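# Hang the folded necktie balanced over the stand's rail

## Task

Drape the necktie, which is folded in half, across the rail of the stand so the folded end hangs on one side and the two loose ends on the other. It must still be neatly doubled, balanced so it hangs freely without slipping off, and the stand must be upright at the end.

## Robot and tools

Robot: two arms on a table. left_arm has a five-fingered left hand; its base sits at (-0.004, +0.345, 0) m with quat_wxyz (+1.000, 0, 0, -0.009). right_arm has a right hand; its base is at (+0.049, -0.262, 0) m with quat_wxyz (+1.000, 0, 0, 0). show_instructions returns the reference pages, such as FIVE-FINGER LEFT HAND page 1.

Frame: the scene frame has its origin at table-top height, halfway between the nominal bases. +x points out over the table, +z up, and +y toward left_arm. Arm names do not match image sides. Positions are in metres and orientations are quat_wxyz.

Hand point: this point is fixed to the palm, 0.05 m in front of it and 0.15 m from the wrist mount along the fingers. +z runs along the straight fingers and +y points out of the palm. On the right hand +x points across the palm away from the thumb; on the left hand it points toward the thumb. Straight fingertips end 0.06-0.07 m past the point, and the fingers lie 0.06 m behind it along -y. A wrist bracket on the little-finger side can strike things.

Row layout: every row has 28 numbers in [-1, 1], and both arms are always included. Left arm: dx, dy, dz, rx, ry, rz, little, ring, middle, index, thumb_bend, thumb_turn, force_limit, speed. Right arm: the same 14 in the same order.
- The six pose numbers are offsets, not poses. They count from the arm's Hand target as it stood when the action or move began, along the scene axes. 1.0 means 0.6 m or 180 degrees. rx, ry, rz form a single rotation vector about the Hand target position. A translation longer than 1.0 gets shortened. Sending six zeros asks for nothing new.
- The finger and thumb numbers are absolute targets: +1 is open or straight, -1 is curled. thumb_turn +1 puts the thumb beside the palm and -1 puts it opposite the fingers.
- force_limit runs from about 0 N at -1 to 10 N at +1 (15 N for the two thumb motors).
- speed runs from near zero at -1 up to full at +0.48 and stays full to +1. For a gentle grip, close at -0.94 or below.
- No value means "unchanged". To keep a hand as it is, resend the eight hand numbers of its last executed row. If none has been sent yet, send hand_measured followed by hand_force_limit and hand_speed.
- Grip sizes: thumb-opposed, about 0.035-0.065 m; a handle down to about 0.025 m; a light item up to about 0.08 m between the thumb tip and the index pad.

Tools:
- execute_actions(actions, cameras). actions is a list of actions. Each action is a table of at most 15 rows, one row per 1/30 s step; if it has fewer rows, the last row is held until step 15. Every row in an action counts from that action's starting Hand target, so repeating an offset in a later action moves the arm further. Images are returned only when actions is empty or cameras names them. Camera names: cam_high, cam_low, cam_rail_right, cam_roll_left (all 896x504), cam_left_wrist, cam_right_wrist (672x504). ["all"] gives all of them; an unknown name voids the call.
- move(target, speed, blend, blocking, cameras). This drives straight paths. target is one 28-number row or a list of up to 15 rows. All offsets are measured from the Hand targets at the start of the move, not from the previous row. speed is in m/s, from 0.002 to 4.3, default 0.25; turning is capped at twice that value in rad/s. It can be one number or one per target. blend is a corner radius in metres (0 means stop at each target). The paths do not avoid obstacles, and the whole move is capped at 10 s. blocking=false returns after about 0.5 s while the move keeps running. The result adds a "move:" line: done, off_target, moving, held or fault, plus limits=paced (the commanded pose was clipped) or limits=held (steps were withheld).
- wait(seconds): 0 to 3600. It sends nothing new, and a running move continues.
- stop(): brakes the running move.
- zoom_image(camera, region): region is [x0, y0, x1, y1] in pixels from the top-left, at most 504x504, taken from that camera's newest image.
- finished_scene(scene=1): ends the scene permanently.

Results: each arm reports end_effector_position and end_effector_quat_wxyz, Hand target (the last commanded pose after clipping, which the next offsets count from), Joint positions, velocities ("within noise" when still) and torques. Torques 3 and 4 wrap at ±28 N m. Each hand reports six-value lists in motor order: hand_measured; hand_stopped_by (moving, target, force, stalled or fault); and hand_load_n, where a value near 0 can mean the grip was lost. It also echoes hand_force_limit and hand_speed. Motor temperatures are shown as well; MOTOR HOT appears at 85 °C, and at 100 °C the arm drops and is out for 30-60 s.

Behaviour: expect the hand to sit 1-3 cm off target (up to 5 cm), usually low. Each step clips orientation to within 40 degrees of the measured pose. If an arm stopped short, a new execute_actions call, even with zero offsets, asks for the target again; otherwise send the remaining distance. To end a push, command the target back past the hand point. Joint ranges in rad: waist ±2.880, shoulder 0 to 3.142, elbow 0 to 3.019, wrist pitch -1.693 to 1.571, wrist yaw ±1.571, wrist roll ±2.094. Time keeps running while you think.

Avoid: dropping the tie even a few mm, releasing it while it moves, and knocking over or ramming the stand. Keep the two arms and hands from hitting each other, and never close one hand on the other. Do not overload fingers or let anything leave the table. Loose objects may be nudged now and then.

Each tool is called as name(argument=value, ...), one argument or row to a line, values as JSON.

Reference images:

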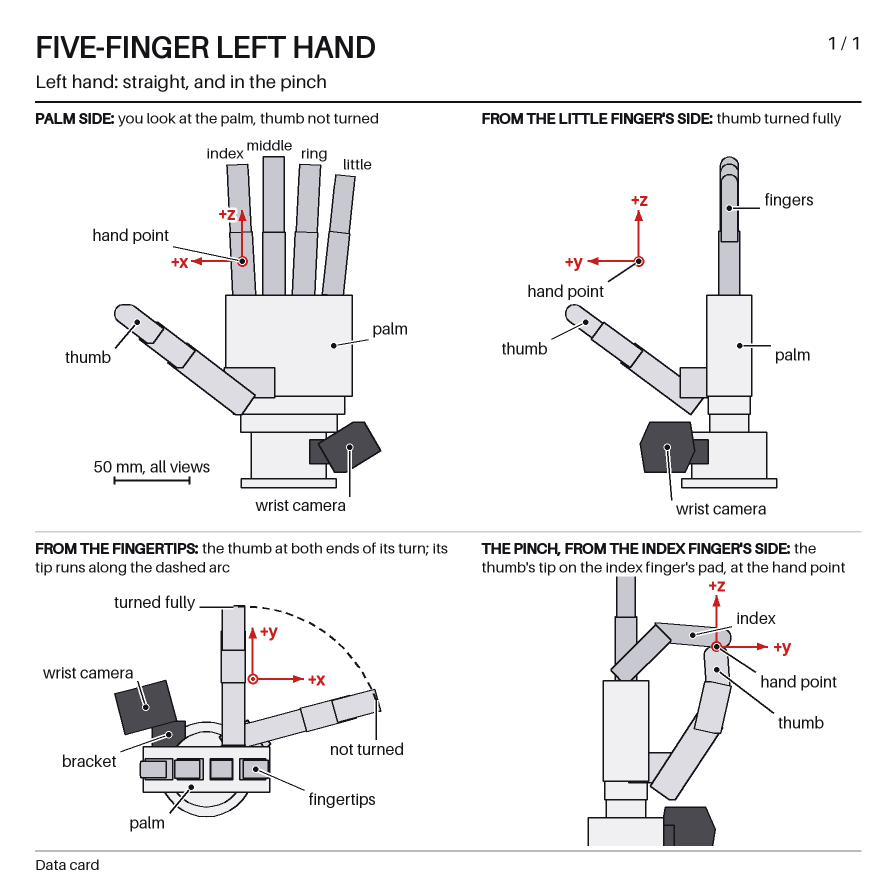

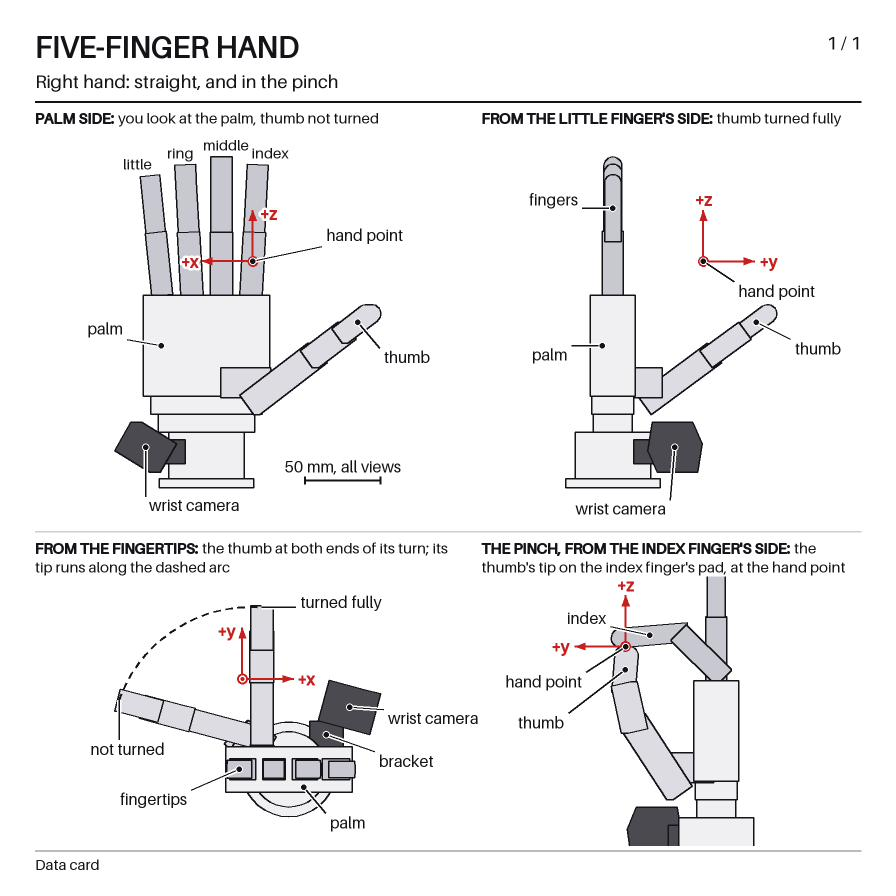

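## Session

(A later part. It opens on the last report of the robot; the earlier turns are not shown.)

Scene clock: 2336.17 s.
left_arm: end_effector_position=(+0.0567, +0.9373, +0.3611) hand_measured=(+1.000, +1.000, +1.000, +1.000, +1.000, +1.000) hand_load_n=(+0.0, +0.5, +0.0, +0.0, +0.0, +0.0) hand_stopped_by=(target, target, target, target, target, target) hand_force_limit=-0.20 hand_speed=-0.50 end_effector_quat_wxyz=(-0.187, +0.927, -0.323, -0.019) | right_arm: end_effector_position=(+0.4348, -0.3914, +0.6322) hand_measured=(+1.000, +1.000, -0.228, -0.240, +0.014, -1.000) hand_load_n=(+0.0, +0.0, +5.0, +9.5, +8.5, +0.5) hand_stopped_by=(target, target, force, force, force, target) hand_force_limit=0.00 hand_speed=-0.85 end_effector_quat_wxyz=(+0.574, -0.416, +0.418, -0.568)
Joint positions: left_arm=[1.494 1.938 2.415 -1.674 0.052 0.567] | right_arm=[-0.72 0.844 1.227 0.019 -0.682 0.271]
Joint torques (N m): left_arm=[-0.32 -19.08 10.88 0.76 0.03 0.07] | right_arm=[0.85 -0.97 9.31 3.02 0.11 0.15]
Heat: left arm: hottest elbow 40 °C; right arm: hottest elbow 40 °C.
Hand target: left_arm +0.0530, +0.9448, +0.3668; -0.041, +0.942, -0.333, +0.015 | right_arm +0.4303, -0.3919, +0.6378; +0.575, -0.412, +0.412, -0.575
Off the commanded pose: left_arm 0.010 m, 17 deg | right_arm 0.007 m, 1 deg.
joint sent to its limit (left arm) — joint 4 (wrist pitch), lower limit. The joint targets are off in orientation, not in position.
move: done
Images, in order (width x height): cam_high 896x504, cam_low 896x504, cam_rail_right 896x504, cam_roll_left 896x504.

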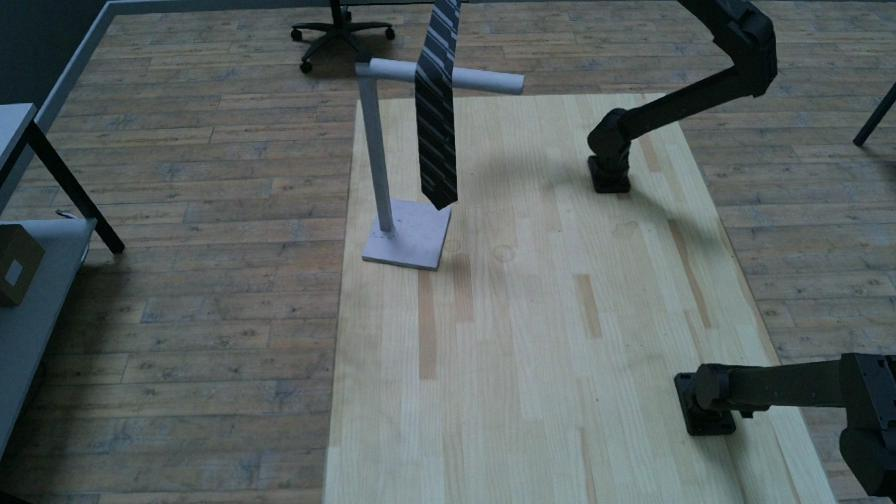

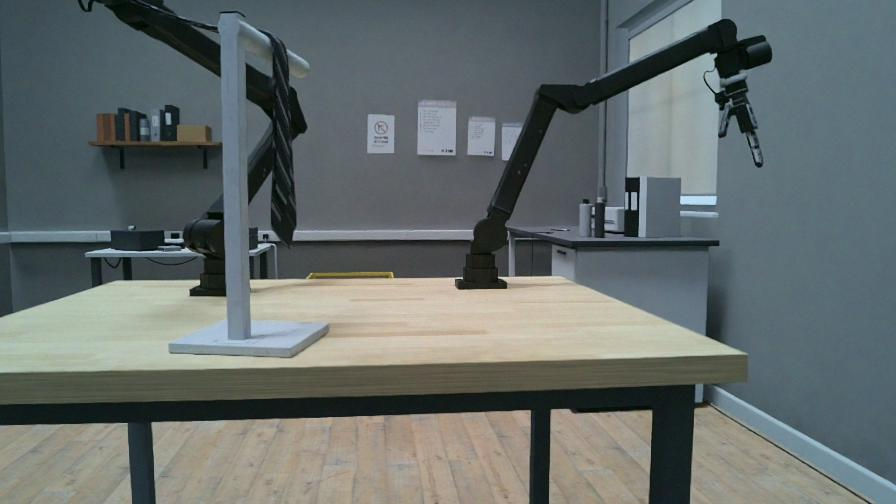

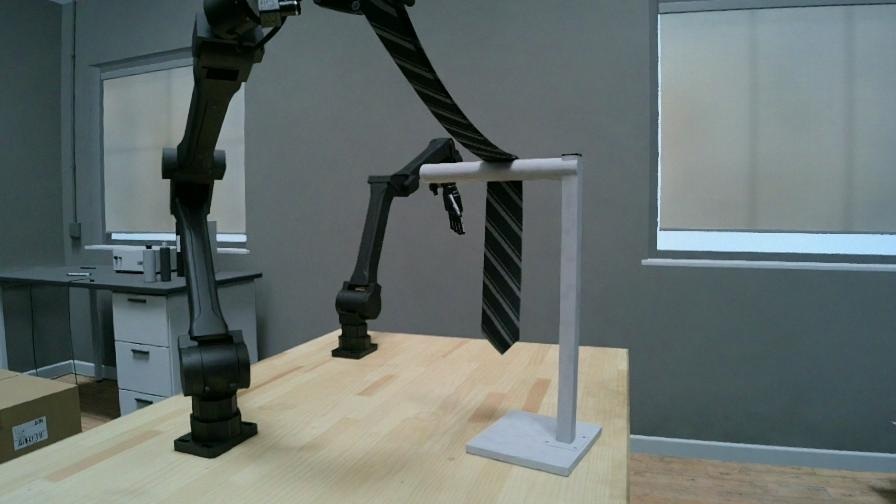

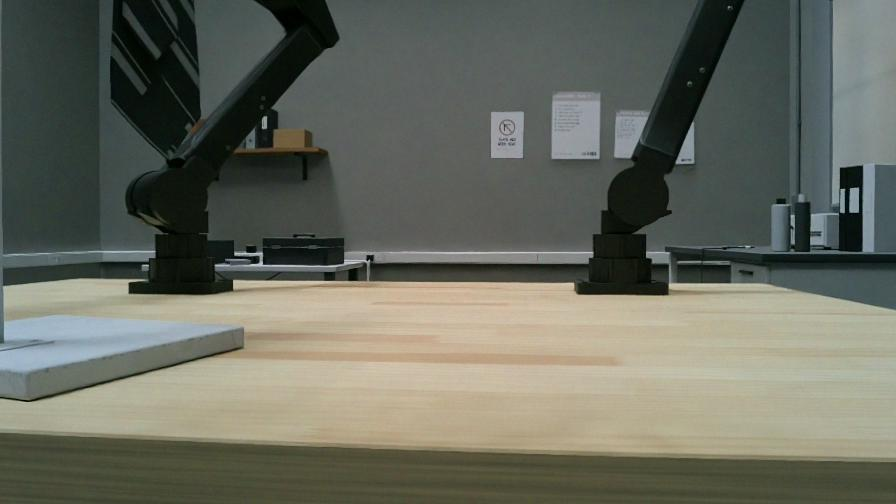

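move(
  target=[
    [0,0,0,0,0,0,1,1,1,1,1,1,-0.2,-0.5, 0,-0.055,-0.133,0,0,0,1,1,-0.32,-0.32,-0.1,-1,0,-0.85],
    [0,0,0,0,0,0,1,1,1,1,1,1,-0.2,-0.5, 0,-0.0735,-0.28,0,0.02,0,1,1,-0.32,-0.32,-0.1,-1,0,-0.85],
    [0,0,0,0,0,0,1,1,1,1,1,1,-0.2,-0.5, 0,-0.055,-0.421,0,0.05,0,1,1,-0.32,-0.32,-0.1,-1,0,-0.85],
    [0,0,0,0,0,0,1,1,1,1,1,1,-0.2,-0.5, 0.005,0,-0.555,0,0.08,0,1,1,-0.32,-0.32,-0.1,-1,0,-0.85],
    [0,0,0,0,0,0,1,1,1,1,1,1,-0.2,-0.5, 0.015,0.088,-0.668,0,0.11,0,1,1,-0.32,-0.32,-0.1,-1,0,-0.85],
  ],
  speed=0.07,
  blend=0.015,
  cameras=["cam_low","cam_rail_right","cam_high","cam_roll_left","cam_right_wrist"],
)

zoom_image(
  camera="cam_low",
  region=[50, 0, 350, 320],
)

zoom_image(
  camera="cam_rail_right",
  region=[300, 130, 600, 430],
)

Scene clock: 2394.97 s.
left_arm: end_effector_position=(+0.0567, +0.9373, +0.3611) hand_measured=(+1.000, +1.000, +1.000, +1.000, +1.000, +1.000) hand_load_n=(+0.0, +0.0, +0.0, +0.0, +0.0, +0.0) hand_stopped_by=(target, target, target, target, target, target) hand_force_limit=-0.20 hand_speed=-0.50 end_effector_quat_wxyz=(-0.187, +0.927, -0.323, -0.019) | right_arm: end_effector_position=(+0.4405, -0.3417, +0.2391) hand_measured=(+1.000, +1.000, -0.228, -0.240, +0.014, -1.000) hand_load_n=(+0.0, +0.0, +5.5, +9.5, +8.0, +0.5) hand_stopped_by=(target, target, force, force, force, target) hand_force_limit=0.00 hand_speed=-0.85 end_effector_quat_wxyz=(+0.498, -0.500, +0.506, -0.496)
Joint positions: left_arm=[1.494 1.938 2.415 -1.674 0.052 0.567] | right_arm=[-0.504 0.769 0.394 0.362 -0.502 0.001]
Joint torques (N m): left_arm=[-0.38 -19.14 10.88 0.72 0.04 0.07] | right_arm=[2.02 -0.03 9.21 2.04 0.12 -0.04]
Heat: left arm: hottest elbow 40 °C; right arm: hottest elbow 40 °C.
Hand target: left_arm +0.0530, +0.9448, +0.3668; -0.041, +0.942, -0.333, +0.015 | right_arm +0.4393, -0.3391, +0.2369; +0.495, -0.505, +0.504, -0.495
Off the commanded pose: left_arm 0.010 m, 17 deg | right_arm 0.004 m, 1 deg.
joint sent to its limit (left arm) — joint 4 (wrist pitch), lower limit. The joint targets are off in orientation, not in position.
move: done
Images, in order (width x height): cam_high 896x504, cam_low 896x504, cam_rail_right 896x504, cam_roll_left 896x504, cam_right_wrist 672x504.

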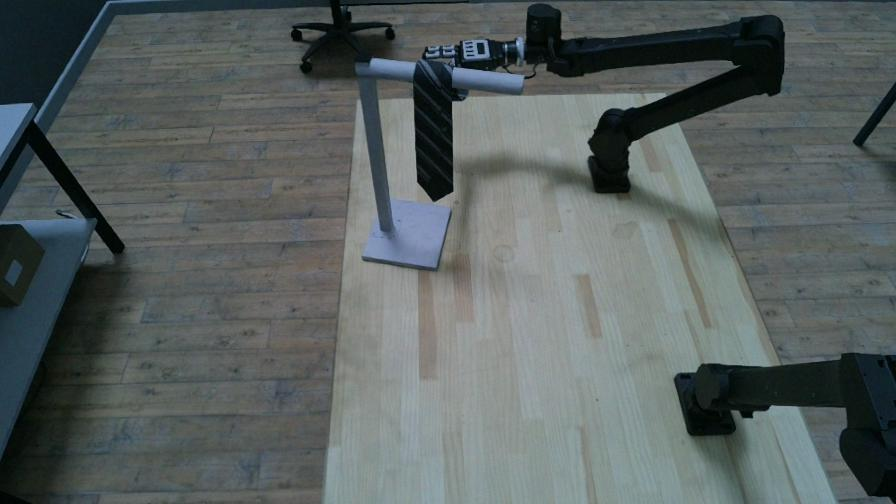

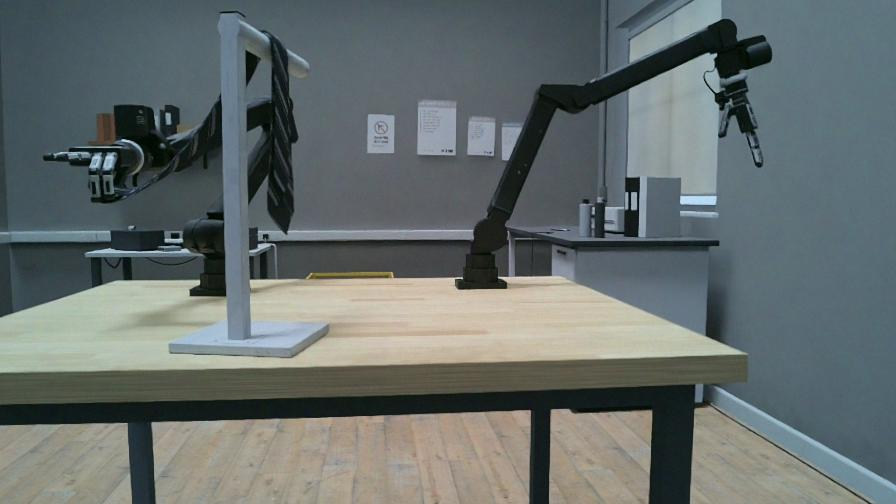

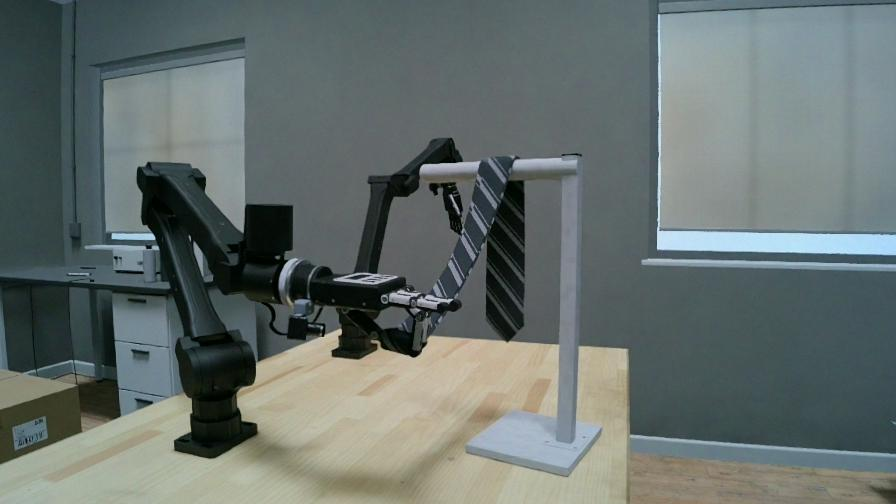

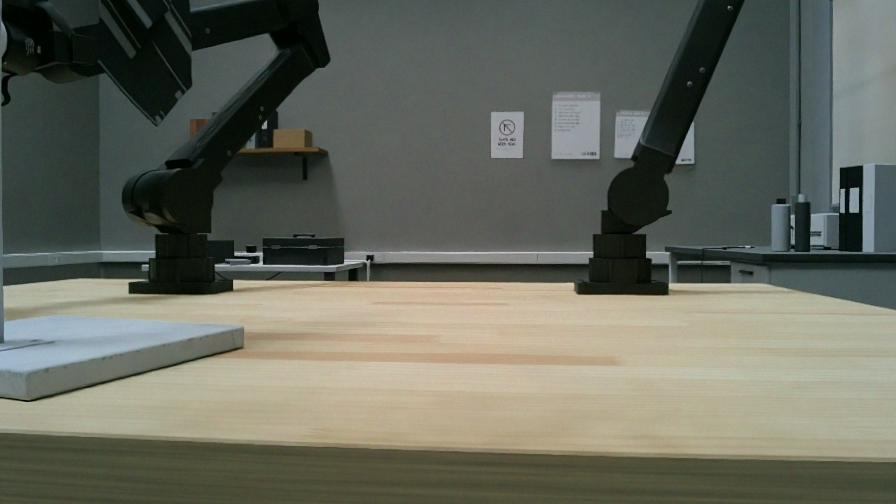

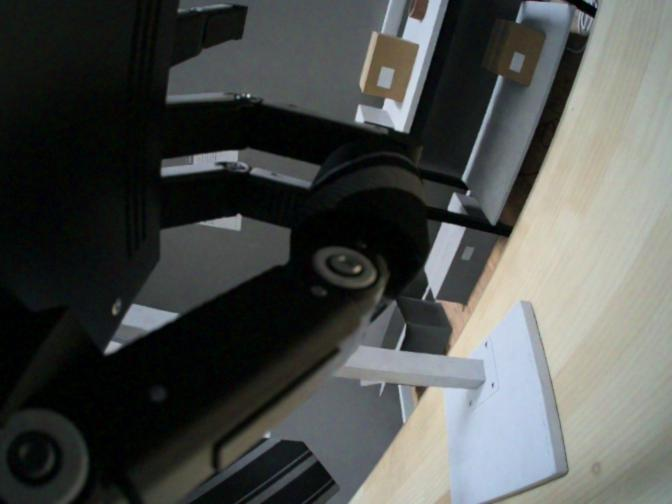

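Scaled by 1.575 from the camera's image (finer frame: 1280x720).

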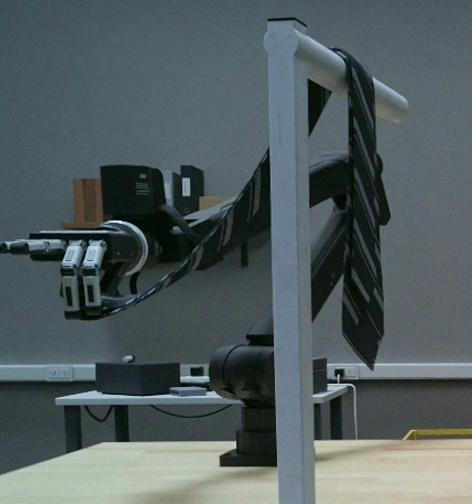

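Scaled by 1.680 from the camera's image (finer frame: 1280x720).

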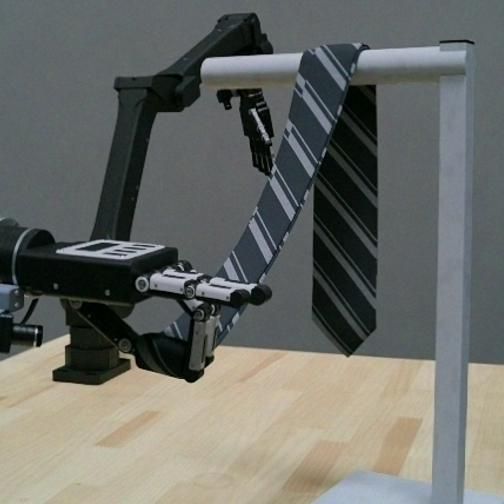

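move(
  target=[
    [0,0,0,0,0,0,1,1,1,1,1,1,-0.2,-0.5, -0.01,-0.088,0.113,0,-0.03,0,1,1,-0.32,-0.32,-0.1,-1,0,-0.85],
    [0,0,0,0,0,0,1,1,1,1,1,1,-0.2,-0.5, -0.015,-0.143,0.247,0,-0.06,0,1,1,-0.32,-0.32,-0.1,-1,0,-0.85],
    [0,0,0,0,0,0,1,1,1,1,1,1,-0.2,-0.5, -0.015,-0.15,0.388,0,-0.09,0,1,1,-0.32,-0.32,-0.1,-1,0,-0.85],
    [0,0,0,0,0,0,1,1,1,1,1,1,-0.2,-0.5, -0.015,-0.1,0.668,0,-0.11,0,1,1,-0.32,-0.32,-0.1,-1,0,-0.85],
  ],
  speed=0.12,
  blend=0.03,
)

move(
  target=[
    [0,0,0,0,0,0,1,1,1,1,1,1,-0.2,-0.5, 0.017,0.33,0.3,0,0,0,1,1,-0.32,-0.32,-0.1,-1,0,-0.85],
    [0,0,0,0,0,0,1,1,1,1,1,1,-0.2,-0.5, 0.05,0.491,0.36,0,0,0,1,1,-0.32,-0.32,-0.1,-1,0,-0.85],
    [0,0,0,0,0,0,1,1,1,1,1,1,-0.2,-0.5, 0.05,0.565,0.36,0,0,0,1,1,-0.32,-0.32,-0.1,-1,0,-0.85],
    [0,0,0,0,0,0,1,1,1,1,1,1,-0.2,-0.5, 0.05,0.565,0.25,0,0,0,1,1,-0.32,-0.32,-0.1,-1,0,-0.85],
  ],
  speed=0.1,
  blend=0.02,
  cameras=["cam_low","cam_high","cam_rail_right"],
)

zoom_image(
  camera="cam_low",
  region=[200, 0, 400, 320],
)

Scene clock: 2435.80 s.
left_arm: end_effector_position=(+0.0567, +0.9373, +0.3611) hand_measured=(+1.000, +1.000, +1.000, +1.000, +1.000, +1.000) hand_load_n=(+0.0, +0.0, +0.0, +0.0, +0.0, +0.0) hand_stopped_by=(target, target, target, target, target, target) hand_force_limit=-0.20 hand_speed=-0.50 end_effector_quat_wxyz=(-0.187, +0.927, -0.323, -0.019) | right_arm: end_effector_position=(+0.4307, -0.4042, +0.6175) hand_measured=(+1.000, +1.000, -0.228, -0.240, +0.014, -1.000) hand_load_n=(+0.0, +0.0, +5.0, +9.5, +8.0, +0.5) hand_stopped_by=(target, target, force, force, force, target) hand_force_limit=0.00 hand_speed=-0.85 end_effector_quat_wxyz=(+0.571, -0.413, +0.422, -0.570)
Joint positions: left_arm=[1.494 1.938 2.415 -1.674 0.052 0.567] | right_arm=[-0.763 0.839 1.182 0.069 -0.71 0.289]
Joint torques (N m): left_arm=[-0.38 -19.14 10.86 0.75 0.04 0.07] | right_arm=[2.37 -0.26 13.3 1.32 0.35 0.1]
Heat: left arm: hottest elbow 40 °C; right arm: hottest elbow 41 °C.
Hand target: left_arm +0.0530, +0.9448, +0.3668; -0.041, +0.942, -0.333, +0.015 | right_arm +0.4303, -0.3991, +0.6377; +0.575, -0.412, +0.412, -0.575
Off the commanded pose: left_arm 0.010 m, 17 deg | right_arm 0.021 m, 1 deg.
joint sent to its limit (left arm) — joint 4 (wrist pitch), lower limit. The joint targets are off in orientation, not in position.
move: off_target (right_arm)

Scene clock: 2441.27 s.
left_arm: end_effector_position=(+0.0567, +0.9373, +0.3611) hand_measured=(+1.000, +1.000, +1.000, +1.000, +1.000, +1.000) hand_load_n=(+0.0, +0.0, +0.0, +0.0, +0.0, +0.0) hand_stopped_by=(target, target, target, target, target, target) hand_force_limit=-0.20 hand_speed=-0.50 end_effector_quat_wxyz=(-0.187, +0.927, -0.323, -0.019) | right_arm: end_effector_position=(+0.4669, -0.0589, +0.7798) hand_measured=(+1.000, +1.000, -0.228, -0.240, +0.014, -1.000) hand_load_n=(+0.0, +0.0, +5.0, +9.0, +8.0, +0.5) hand_stopped_by=(target, target, force, force, force, target) hand_force_limit=0.00 hand_speed=-0.85 end_effector_quat_wxyz=(+0.567, -0.421, +0.416, -0.573)
Joint positions: left_arm=[1.494 1.938 2.415 -1.674 0.052 0.567] | right_arm=[0.682 1.122 1.836 -0.33 0.644 -0.25]
Joint torques (N m): left_arm=[-0.38 -19.14 10.88 0.75 0.03 0.07] | right_arm=[1.61 -3.84 8.01 3.15 -0.09 -0.02]
Heat: left arm: hottest elbow 40 °C; right arm: hottest elbow 41 °C.
Hand target: left_arm +0.0530, +0.9448, +0.3668; -0.041, +0.942, -0.333, +0.015 | right_arm +0.4602, -0.0602, +0.7878; +0.575, -0.412, +0.412, -0.575
Off the commanded pose: left_arm 0.010 m, 17 deg | right_arm 0.010 m, 1 deg.
joint sent to its limit (left arm) — joint 4 (wrist pitch), lower limit. The joint targets are off in orientation, not in position.
move: done
Images, in order (width x height): cam_high 896x504, cam_low 896x504, cam_rail_right 896x504.

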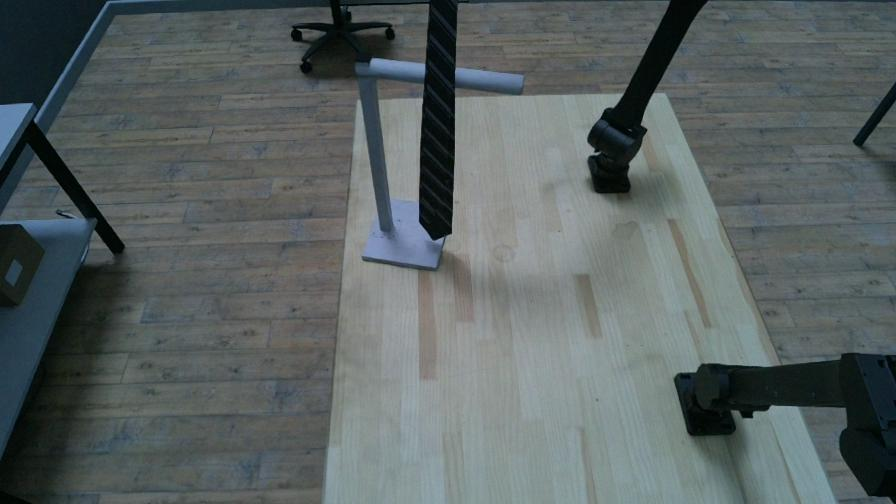

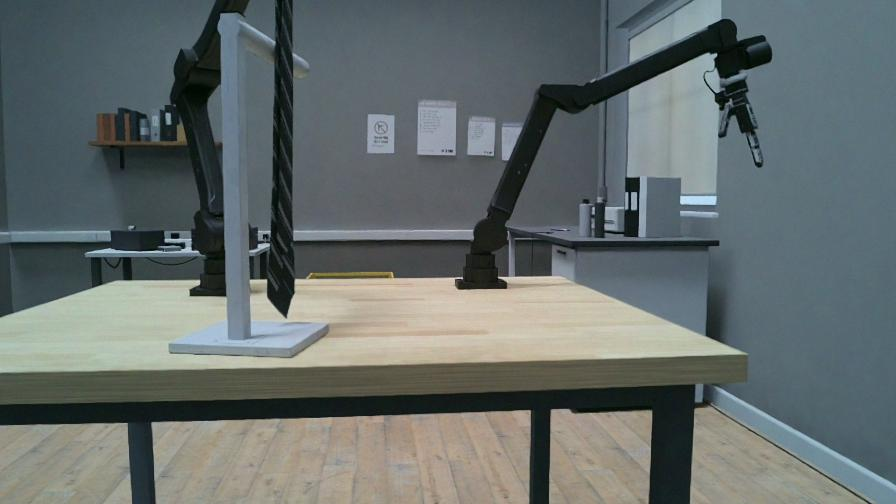

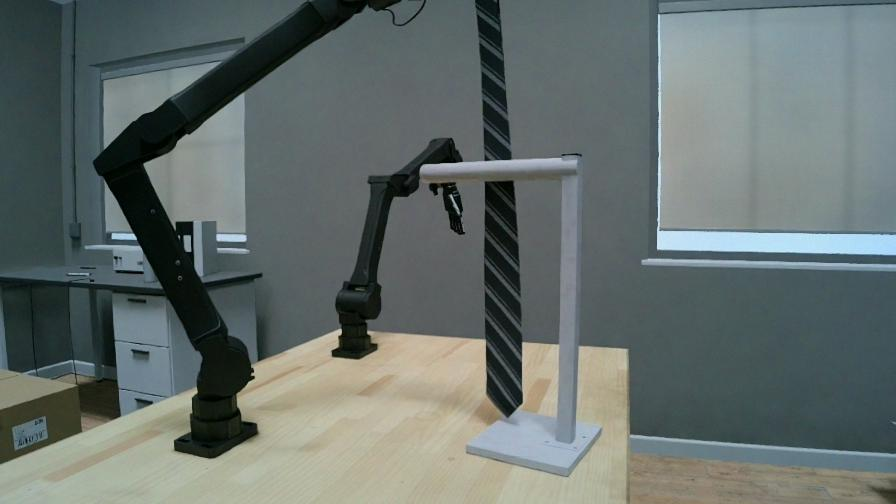

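Scaled by 1.575 from the camera's image (finer frame: 1280x720).

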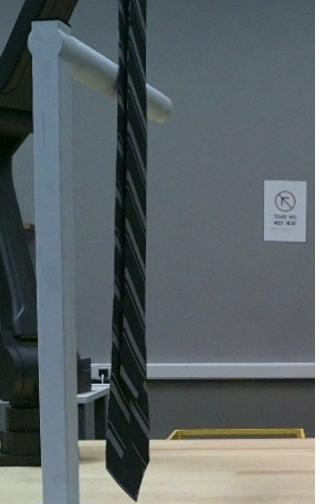

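move(
  target=[
    [0,0,0,0,0,0,1,1,1,1,1,1,-0.2,-0.5, 0.0,-0.073,-0.02,0,0,0,1,1,-0.32,-0.32,-0.1,-1,0,-0.85],
    [0,0,0,0,0,0,1,1,1,1,1,1,-0.2,-0.5, -0.005,-0.203,-0.05,0,0,0,1,1,-0.32,-0.32,-0.1,-1,0,-0.85],
    [0,0,0,0,0,0,1,1,1,1,1,1,-0.2,-0.5, -0.015,-0.321,-0.1,0,0,0,1,1,-0.32,-0.32,-0.1,-1,0,-0.85],
    [0,0,0,0,0,0,1,1,1,1,1,1,-0.2,-0.5, -0.025,-0.423,-0.18,0,0,0,1,1,-0.32,-0.32,-0.1,-1,0,-0.85],
    [0,0,0,0,0,0,1,1,1,1,1,1,-0.2,-0.5, -0.035,-0.501,-0.283,0,0,0,1,1,-0.32,-0.32,-0.1,-1,0,-0.85],
    [0,0,0,0,0,0,1,1,1,1,1,1,-0.2,-0.5, -0.04,-0.551,-0.403,0,0,0,1,1,-0.32,-0.32,-0.1,-1,0,-0.85],
    [0,0,0,0,0,0,1,1,1,1,1,1,-0.2,-0.5, -0.04,-0.568,-0.53,0,0.02,0,1,1,-0.32,-0.32,-0.1,-1,0,-0.85],
    [0,0,0,0,0,0,1,1,1,1,1,1,-0.2,-0.5, -0.04,-0.551,-0.656,0,0.05,0,1,1,-0.32,-0.32,-0.1,-1,0,-0.85],
    [0,0,0,0,0,0,1,1,1,1,1,1,-0.2,-0.5, -0.035,-0.501,-0.776,0,0.08,0,1,1,-0.32,-0.32,-0.1,-1,0,-0.85],
  ],
  speed=0.09,
  blend=0.012,
  cameras=["cam_low","cam_rail_right","cam_high","cam_right_wrist"],
)

zoom_image(
  camera="cam_low",
  region=[50, 0, 350, 320],
)

Scene clock: 2470.80 s.
left_arm: end_effector_position=(+0.0567, +0.9373, +0.3611) hand_measured=(+1.000, +1.000, +1.000, +1.000, +1.000, +1.000) hand_load_n=(+0.0, +0.0, +0.0, +0.0, +0.0, +0.0) hand_stopped_by=(target, target, target, target, target, target) hand_force_limit=-0.20 hand_speed=-0.50 end_effector_quat_wxyz=(-0.187, +0.927, -0.323, -0.019) | right_arm: end_effector_position=(+0.4400, -0.3632, +0.3239) hand_measured=(+1.000, +1.000, -0.228, -0.240, +0.014, -1.000) hand_load_n=(+0.0, +0.0, +5.0, +9.5, +8.0, +0.5) hand_stopped_by=(target, target, force, force, force, target) hand_force_limit=0.00 hand_speed=-0.85 end_effector_quat_wxyz=(+0.522, -0.477, +0.482, -0.518)
Joint positions: left_arm=[1.494 1.938 2.415 -1.674 0.052 0.567] | right_arm=[-0.597 0.729 0.537 0.289 -0.594 0.063]
Joint torques (N m): left_arm=[-0.38 -19.08 10.86 0.77 0.04 0.07] | right_arm=[1.61 -0.38 9.94 1.54 0.19 -0.03]
Heat: left arm: hottest elbow 40 °C; right arm: hottest elbow 40 °C.
Hand target: left_arm +0.0530, +0.9448, +0.3668; -0.041, +0.942, -0.333, +0.015 | right_arm +0.4392, -0.3606, +0.3221; +0.519, -0.481, +0.480, -0.519
Off the commanded pose: left_arm 0.010 m, 17 deg | right_arm 0.003 m, 1 deg.
joint sent to its limit (left arm) — joint 4 (wrist pitch), lower limit. The joint targets are off in orientation, not in position.
move: done
Images, in order (width x height): cam_high 896x504, cam_low 896x504, cam_rail_right 896x504, cam_right_wrist 672x504.

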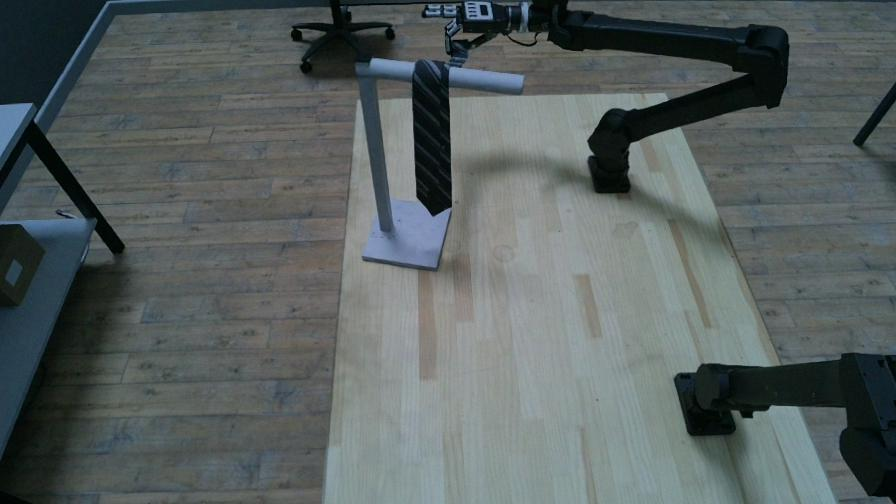

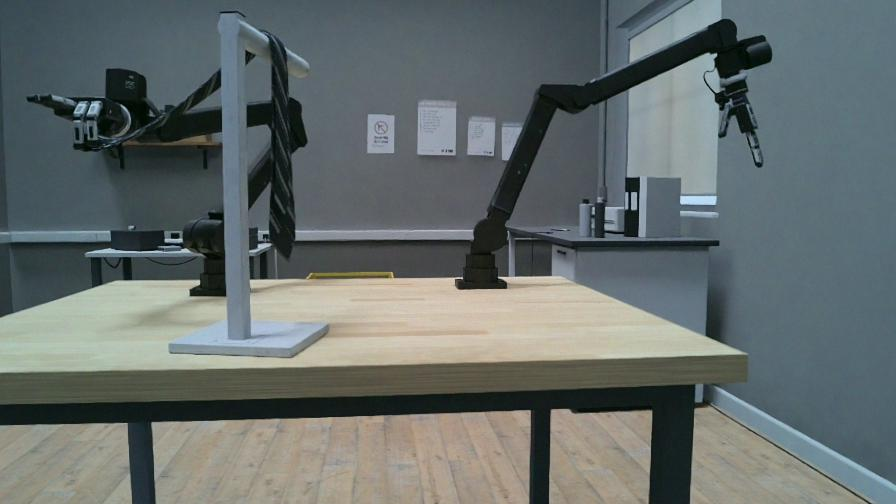

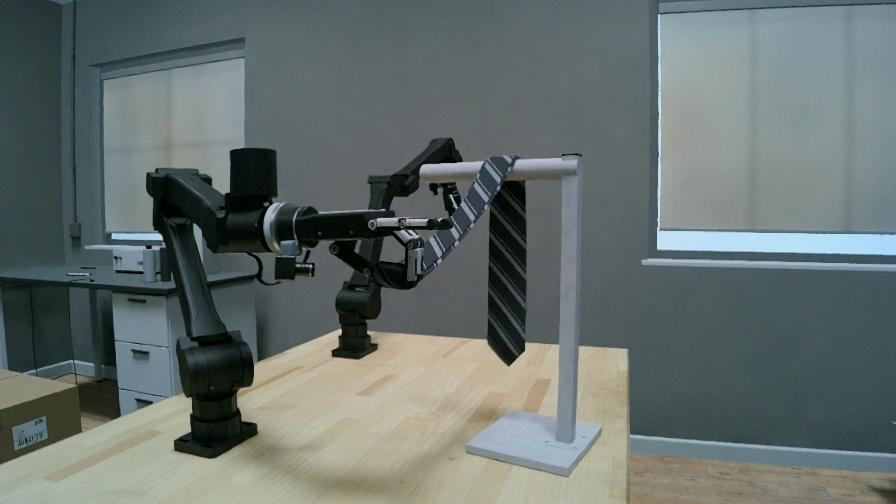

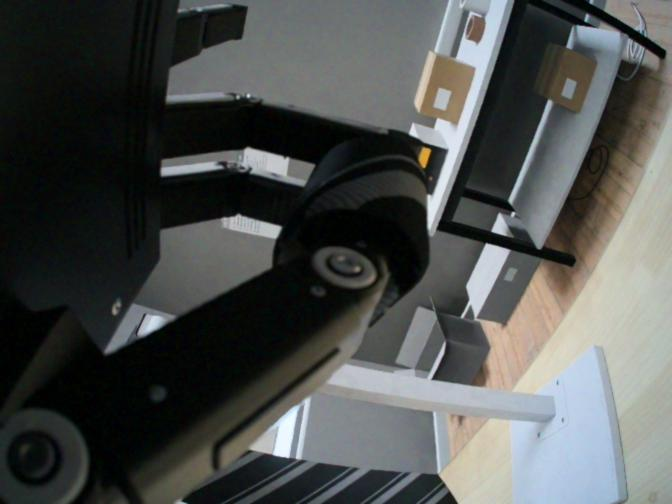

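Scaled by 1.575 from the camera's image (finer frame: 1280x720).

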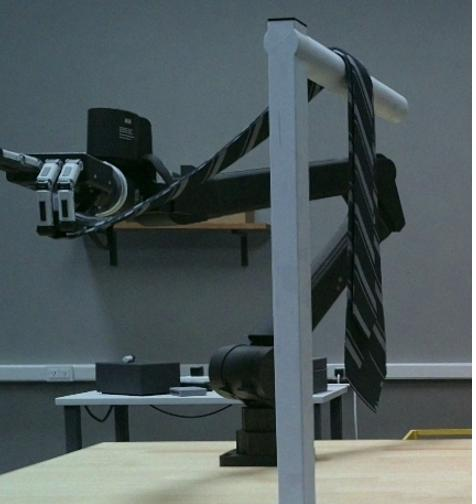

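move(
  target=[
    [0,0,0,0,0,0,1,1,1,1,1,1,-0.2,-0.5, 0.01,0.078,-0.102,0,0.015,0,1,1,-0.32,-0.32,-0.1,-1,0,-0.85],
    [0,0,0,0,0,0,1,1,1,1,1,1,-0.2,-0.5, 0.026,0.184,-0.204,0,0.03,0,1,1,-0.32,-0.32,-0.1,-1,0,-0.85],
    [0,0,0,0,0,0,1,1,1,1,1,1,-0.2,-0.5, 0.043,0.258,-0.27,0,0.03,0,1,1,-0.32,-0.32,-0.1,-1,0,-0.85],
  ],
  speed=0.06,
  blend=0.012,
  cameras=["cam_low","cam_rail_right","cam_high","cam_right_wrist","cam_roll_left"],
)

zoom_image(
  camera="cam_low",
  region=[100, 0, 400, 320],
)

zoom_image(
  camera="cam_rail_right",
  region=[350, 130, 600, 430],
)

Scene clock: 2511.23 s.
left_arm: end_effector_position=(+0.0567, +0.9373, +0.3611) hand_measured=(+1.000, +1.000, +1.000, +1.000, +1.000, +1.000) hand_load_n=(+0.0, +0.0, +0.0, +0.0, +0.0, +0.0) hand_stopped_by=(target, target, target, target, target, target) hand_force_limit=-0.20 hand_speed=-0.50 end_effector_quat_wxyz=(-0.187, +0.927, -0.323, -0.019) | right_arm: end_effector_position=(+0.4658, -0.2080, +0.1619) hand_measured=(+1.000, +1.000, -0.228, -0.240, +0.014, -1.000) hand_load_n=(+0.0, +0.0, +5.0, +9.5, +8.0, +0.0) hand_stopped_by=(target, target, force, force, force, target) hand_force_limit=0.00 hand_speed=-0.85 end_effector_quat_wxyz=(+0.495, -0.503, +0.508, -0.493)
Joint positions: left_arm=[1.494 1.938 2.415 -1.674 0.052 0.567] | right_arm=[0.109 0.975 0.249 0.703 0.112 0.009]
Joint torques (N m): left_arm=[-0.38 -19.02 10.89 0.76 0.04 0.07] | right_arm=[3.02 -0.32 7.61 3.48 0.14 -0.04]
Heat: left arm: hottest elbow 40 °C; right arm: hottest elbow 40 °C.
Hand target: left_arm +0.0530, +0.9448, +0.3668; -0.041, +0.942, -0.333, +0.015 | right_arm +0.4650, -0.2059, +0.1601; +0.495, -0.505, +0.504, -0.496
Off the commanded pose: left_arm 0.010 m, 17 deg | right_arm 0.003 m, 1 deg.
joint sent to its limit (left arm) — joint 4 (wrist pitch), lower limit. The joint targets are off in orientation, not in position.
move: done
Images, in order (width x height): cam_high 896x504, cam_low 896x504, cam_rail_right 896x504, cam_roll_left 896x504, cam_right_wrist 672x504.

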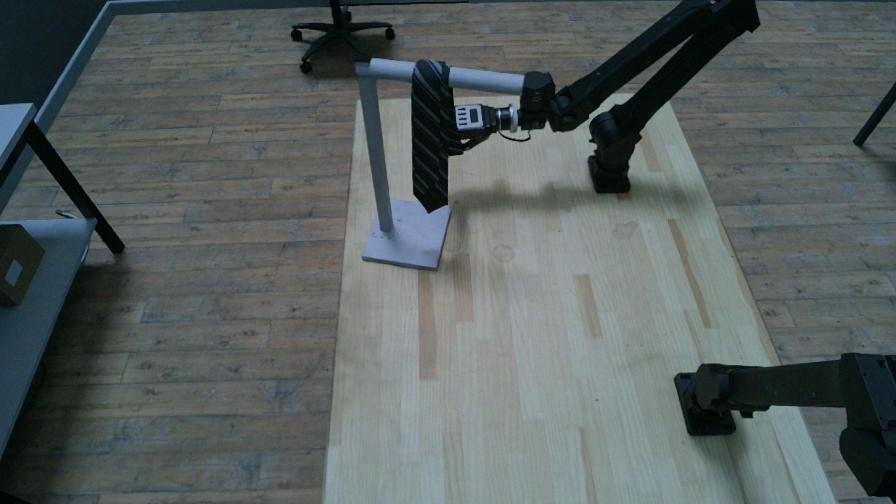

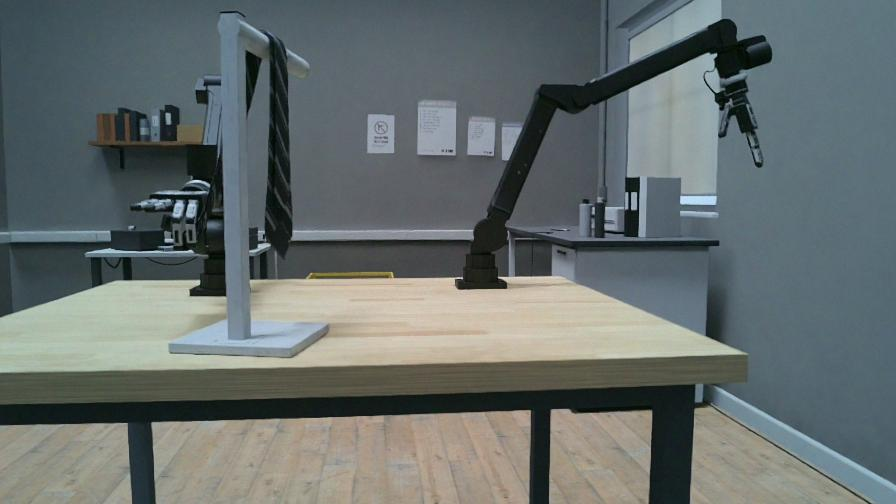

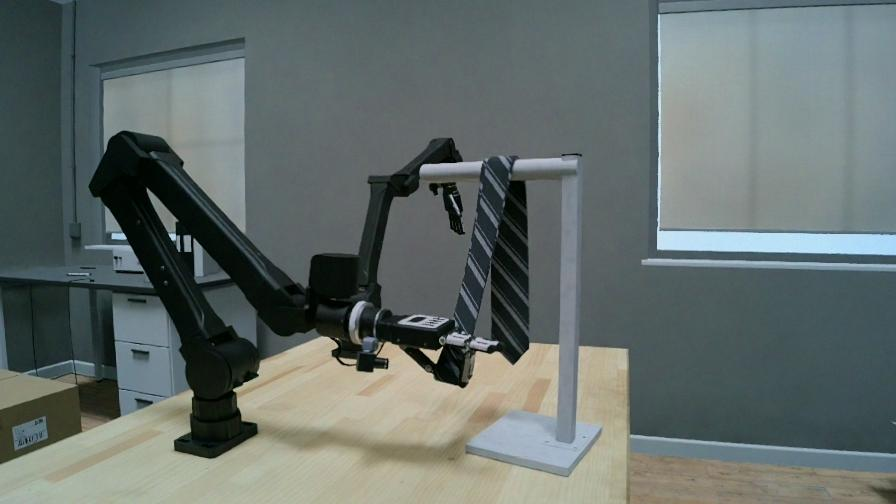

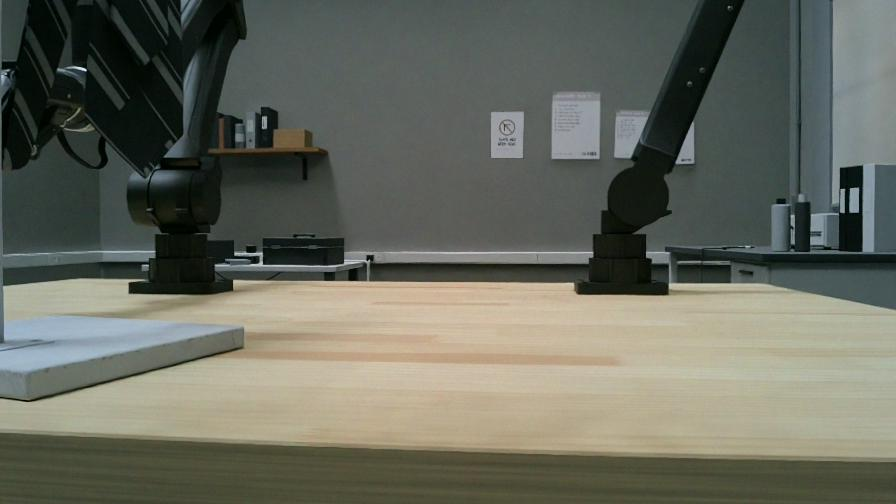

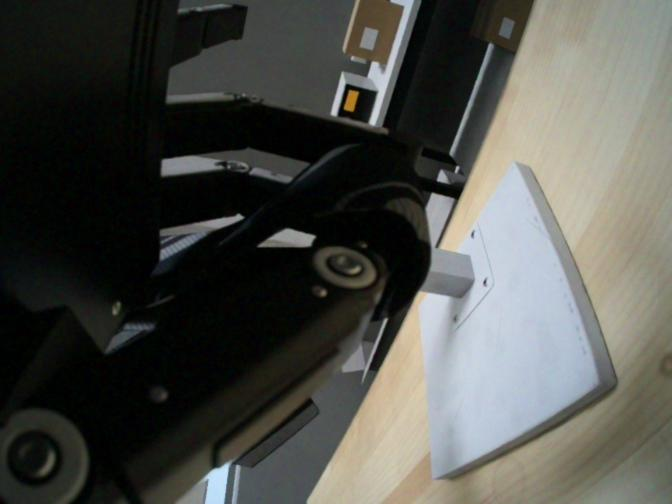

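Scaled by 1.575 from the camera's image (finer frame: 1280x720).

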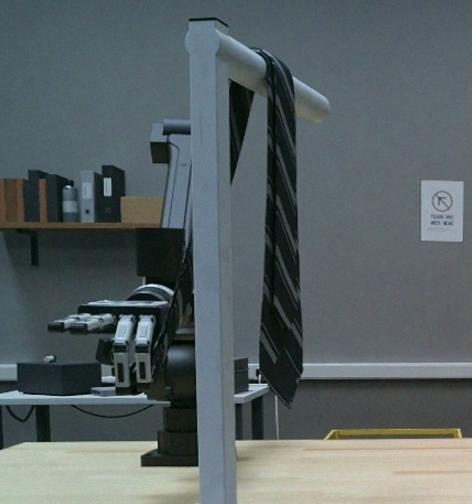

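Scaled by 1.680 from the camera's image (finer frame: 1280x720).

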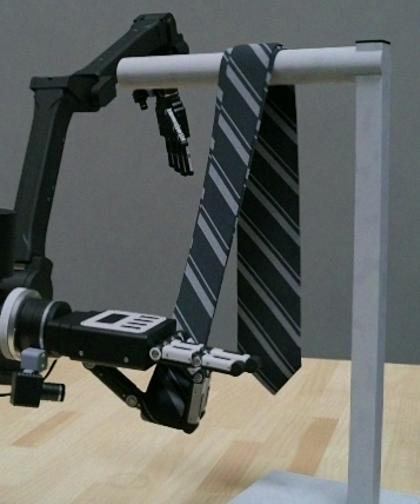

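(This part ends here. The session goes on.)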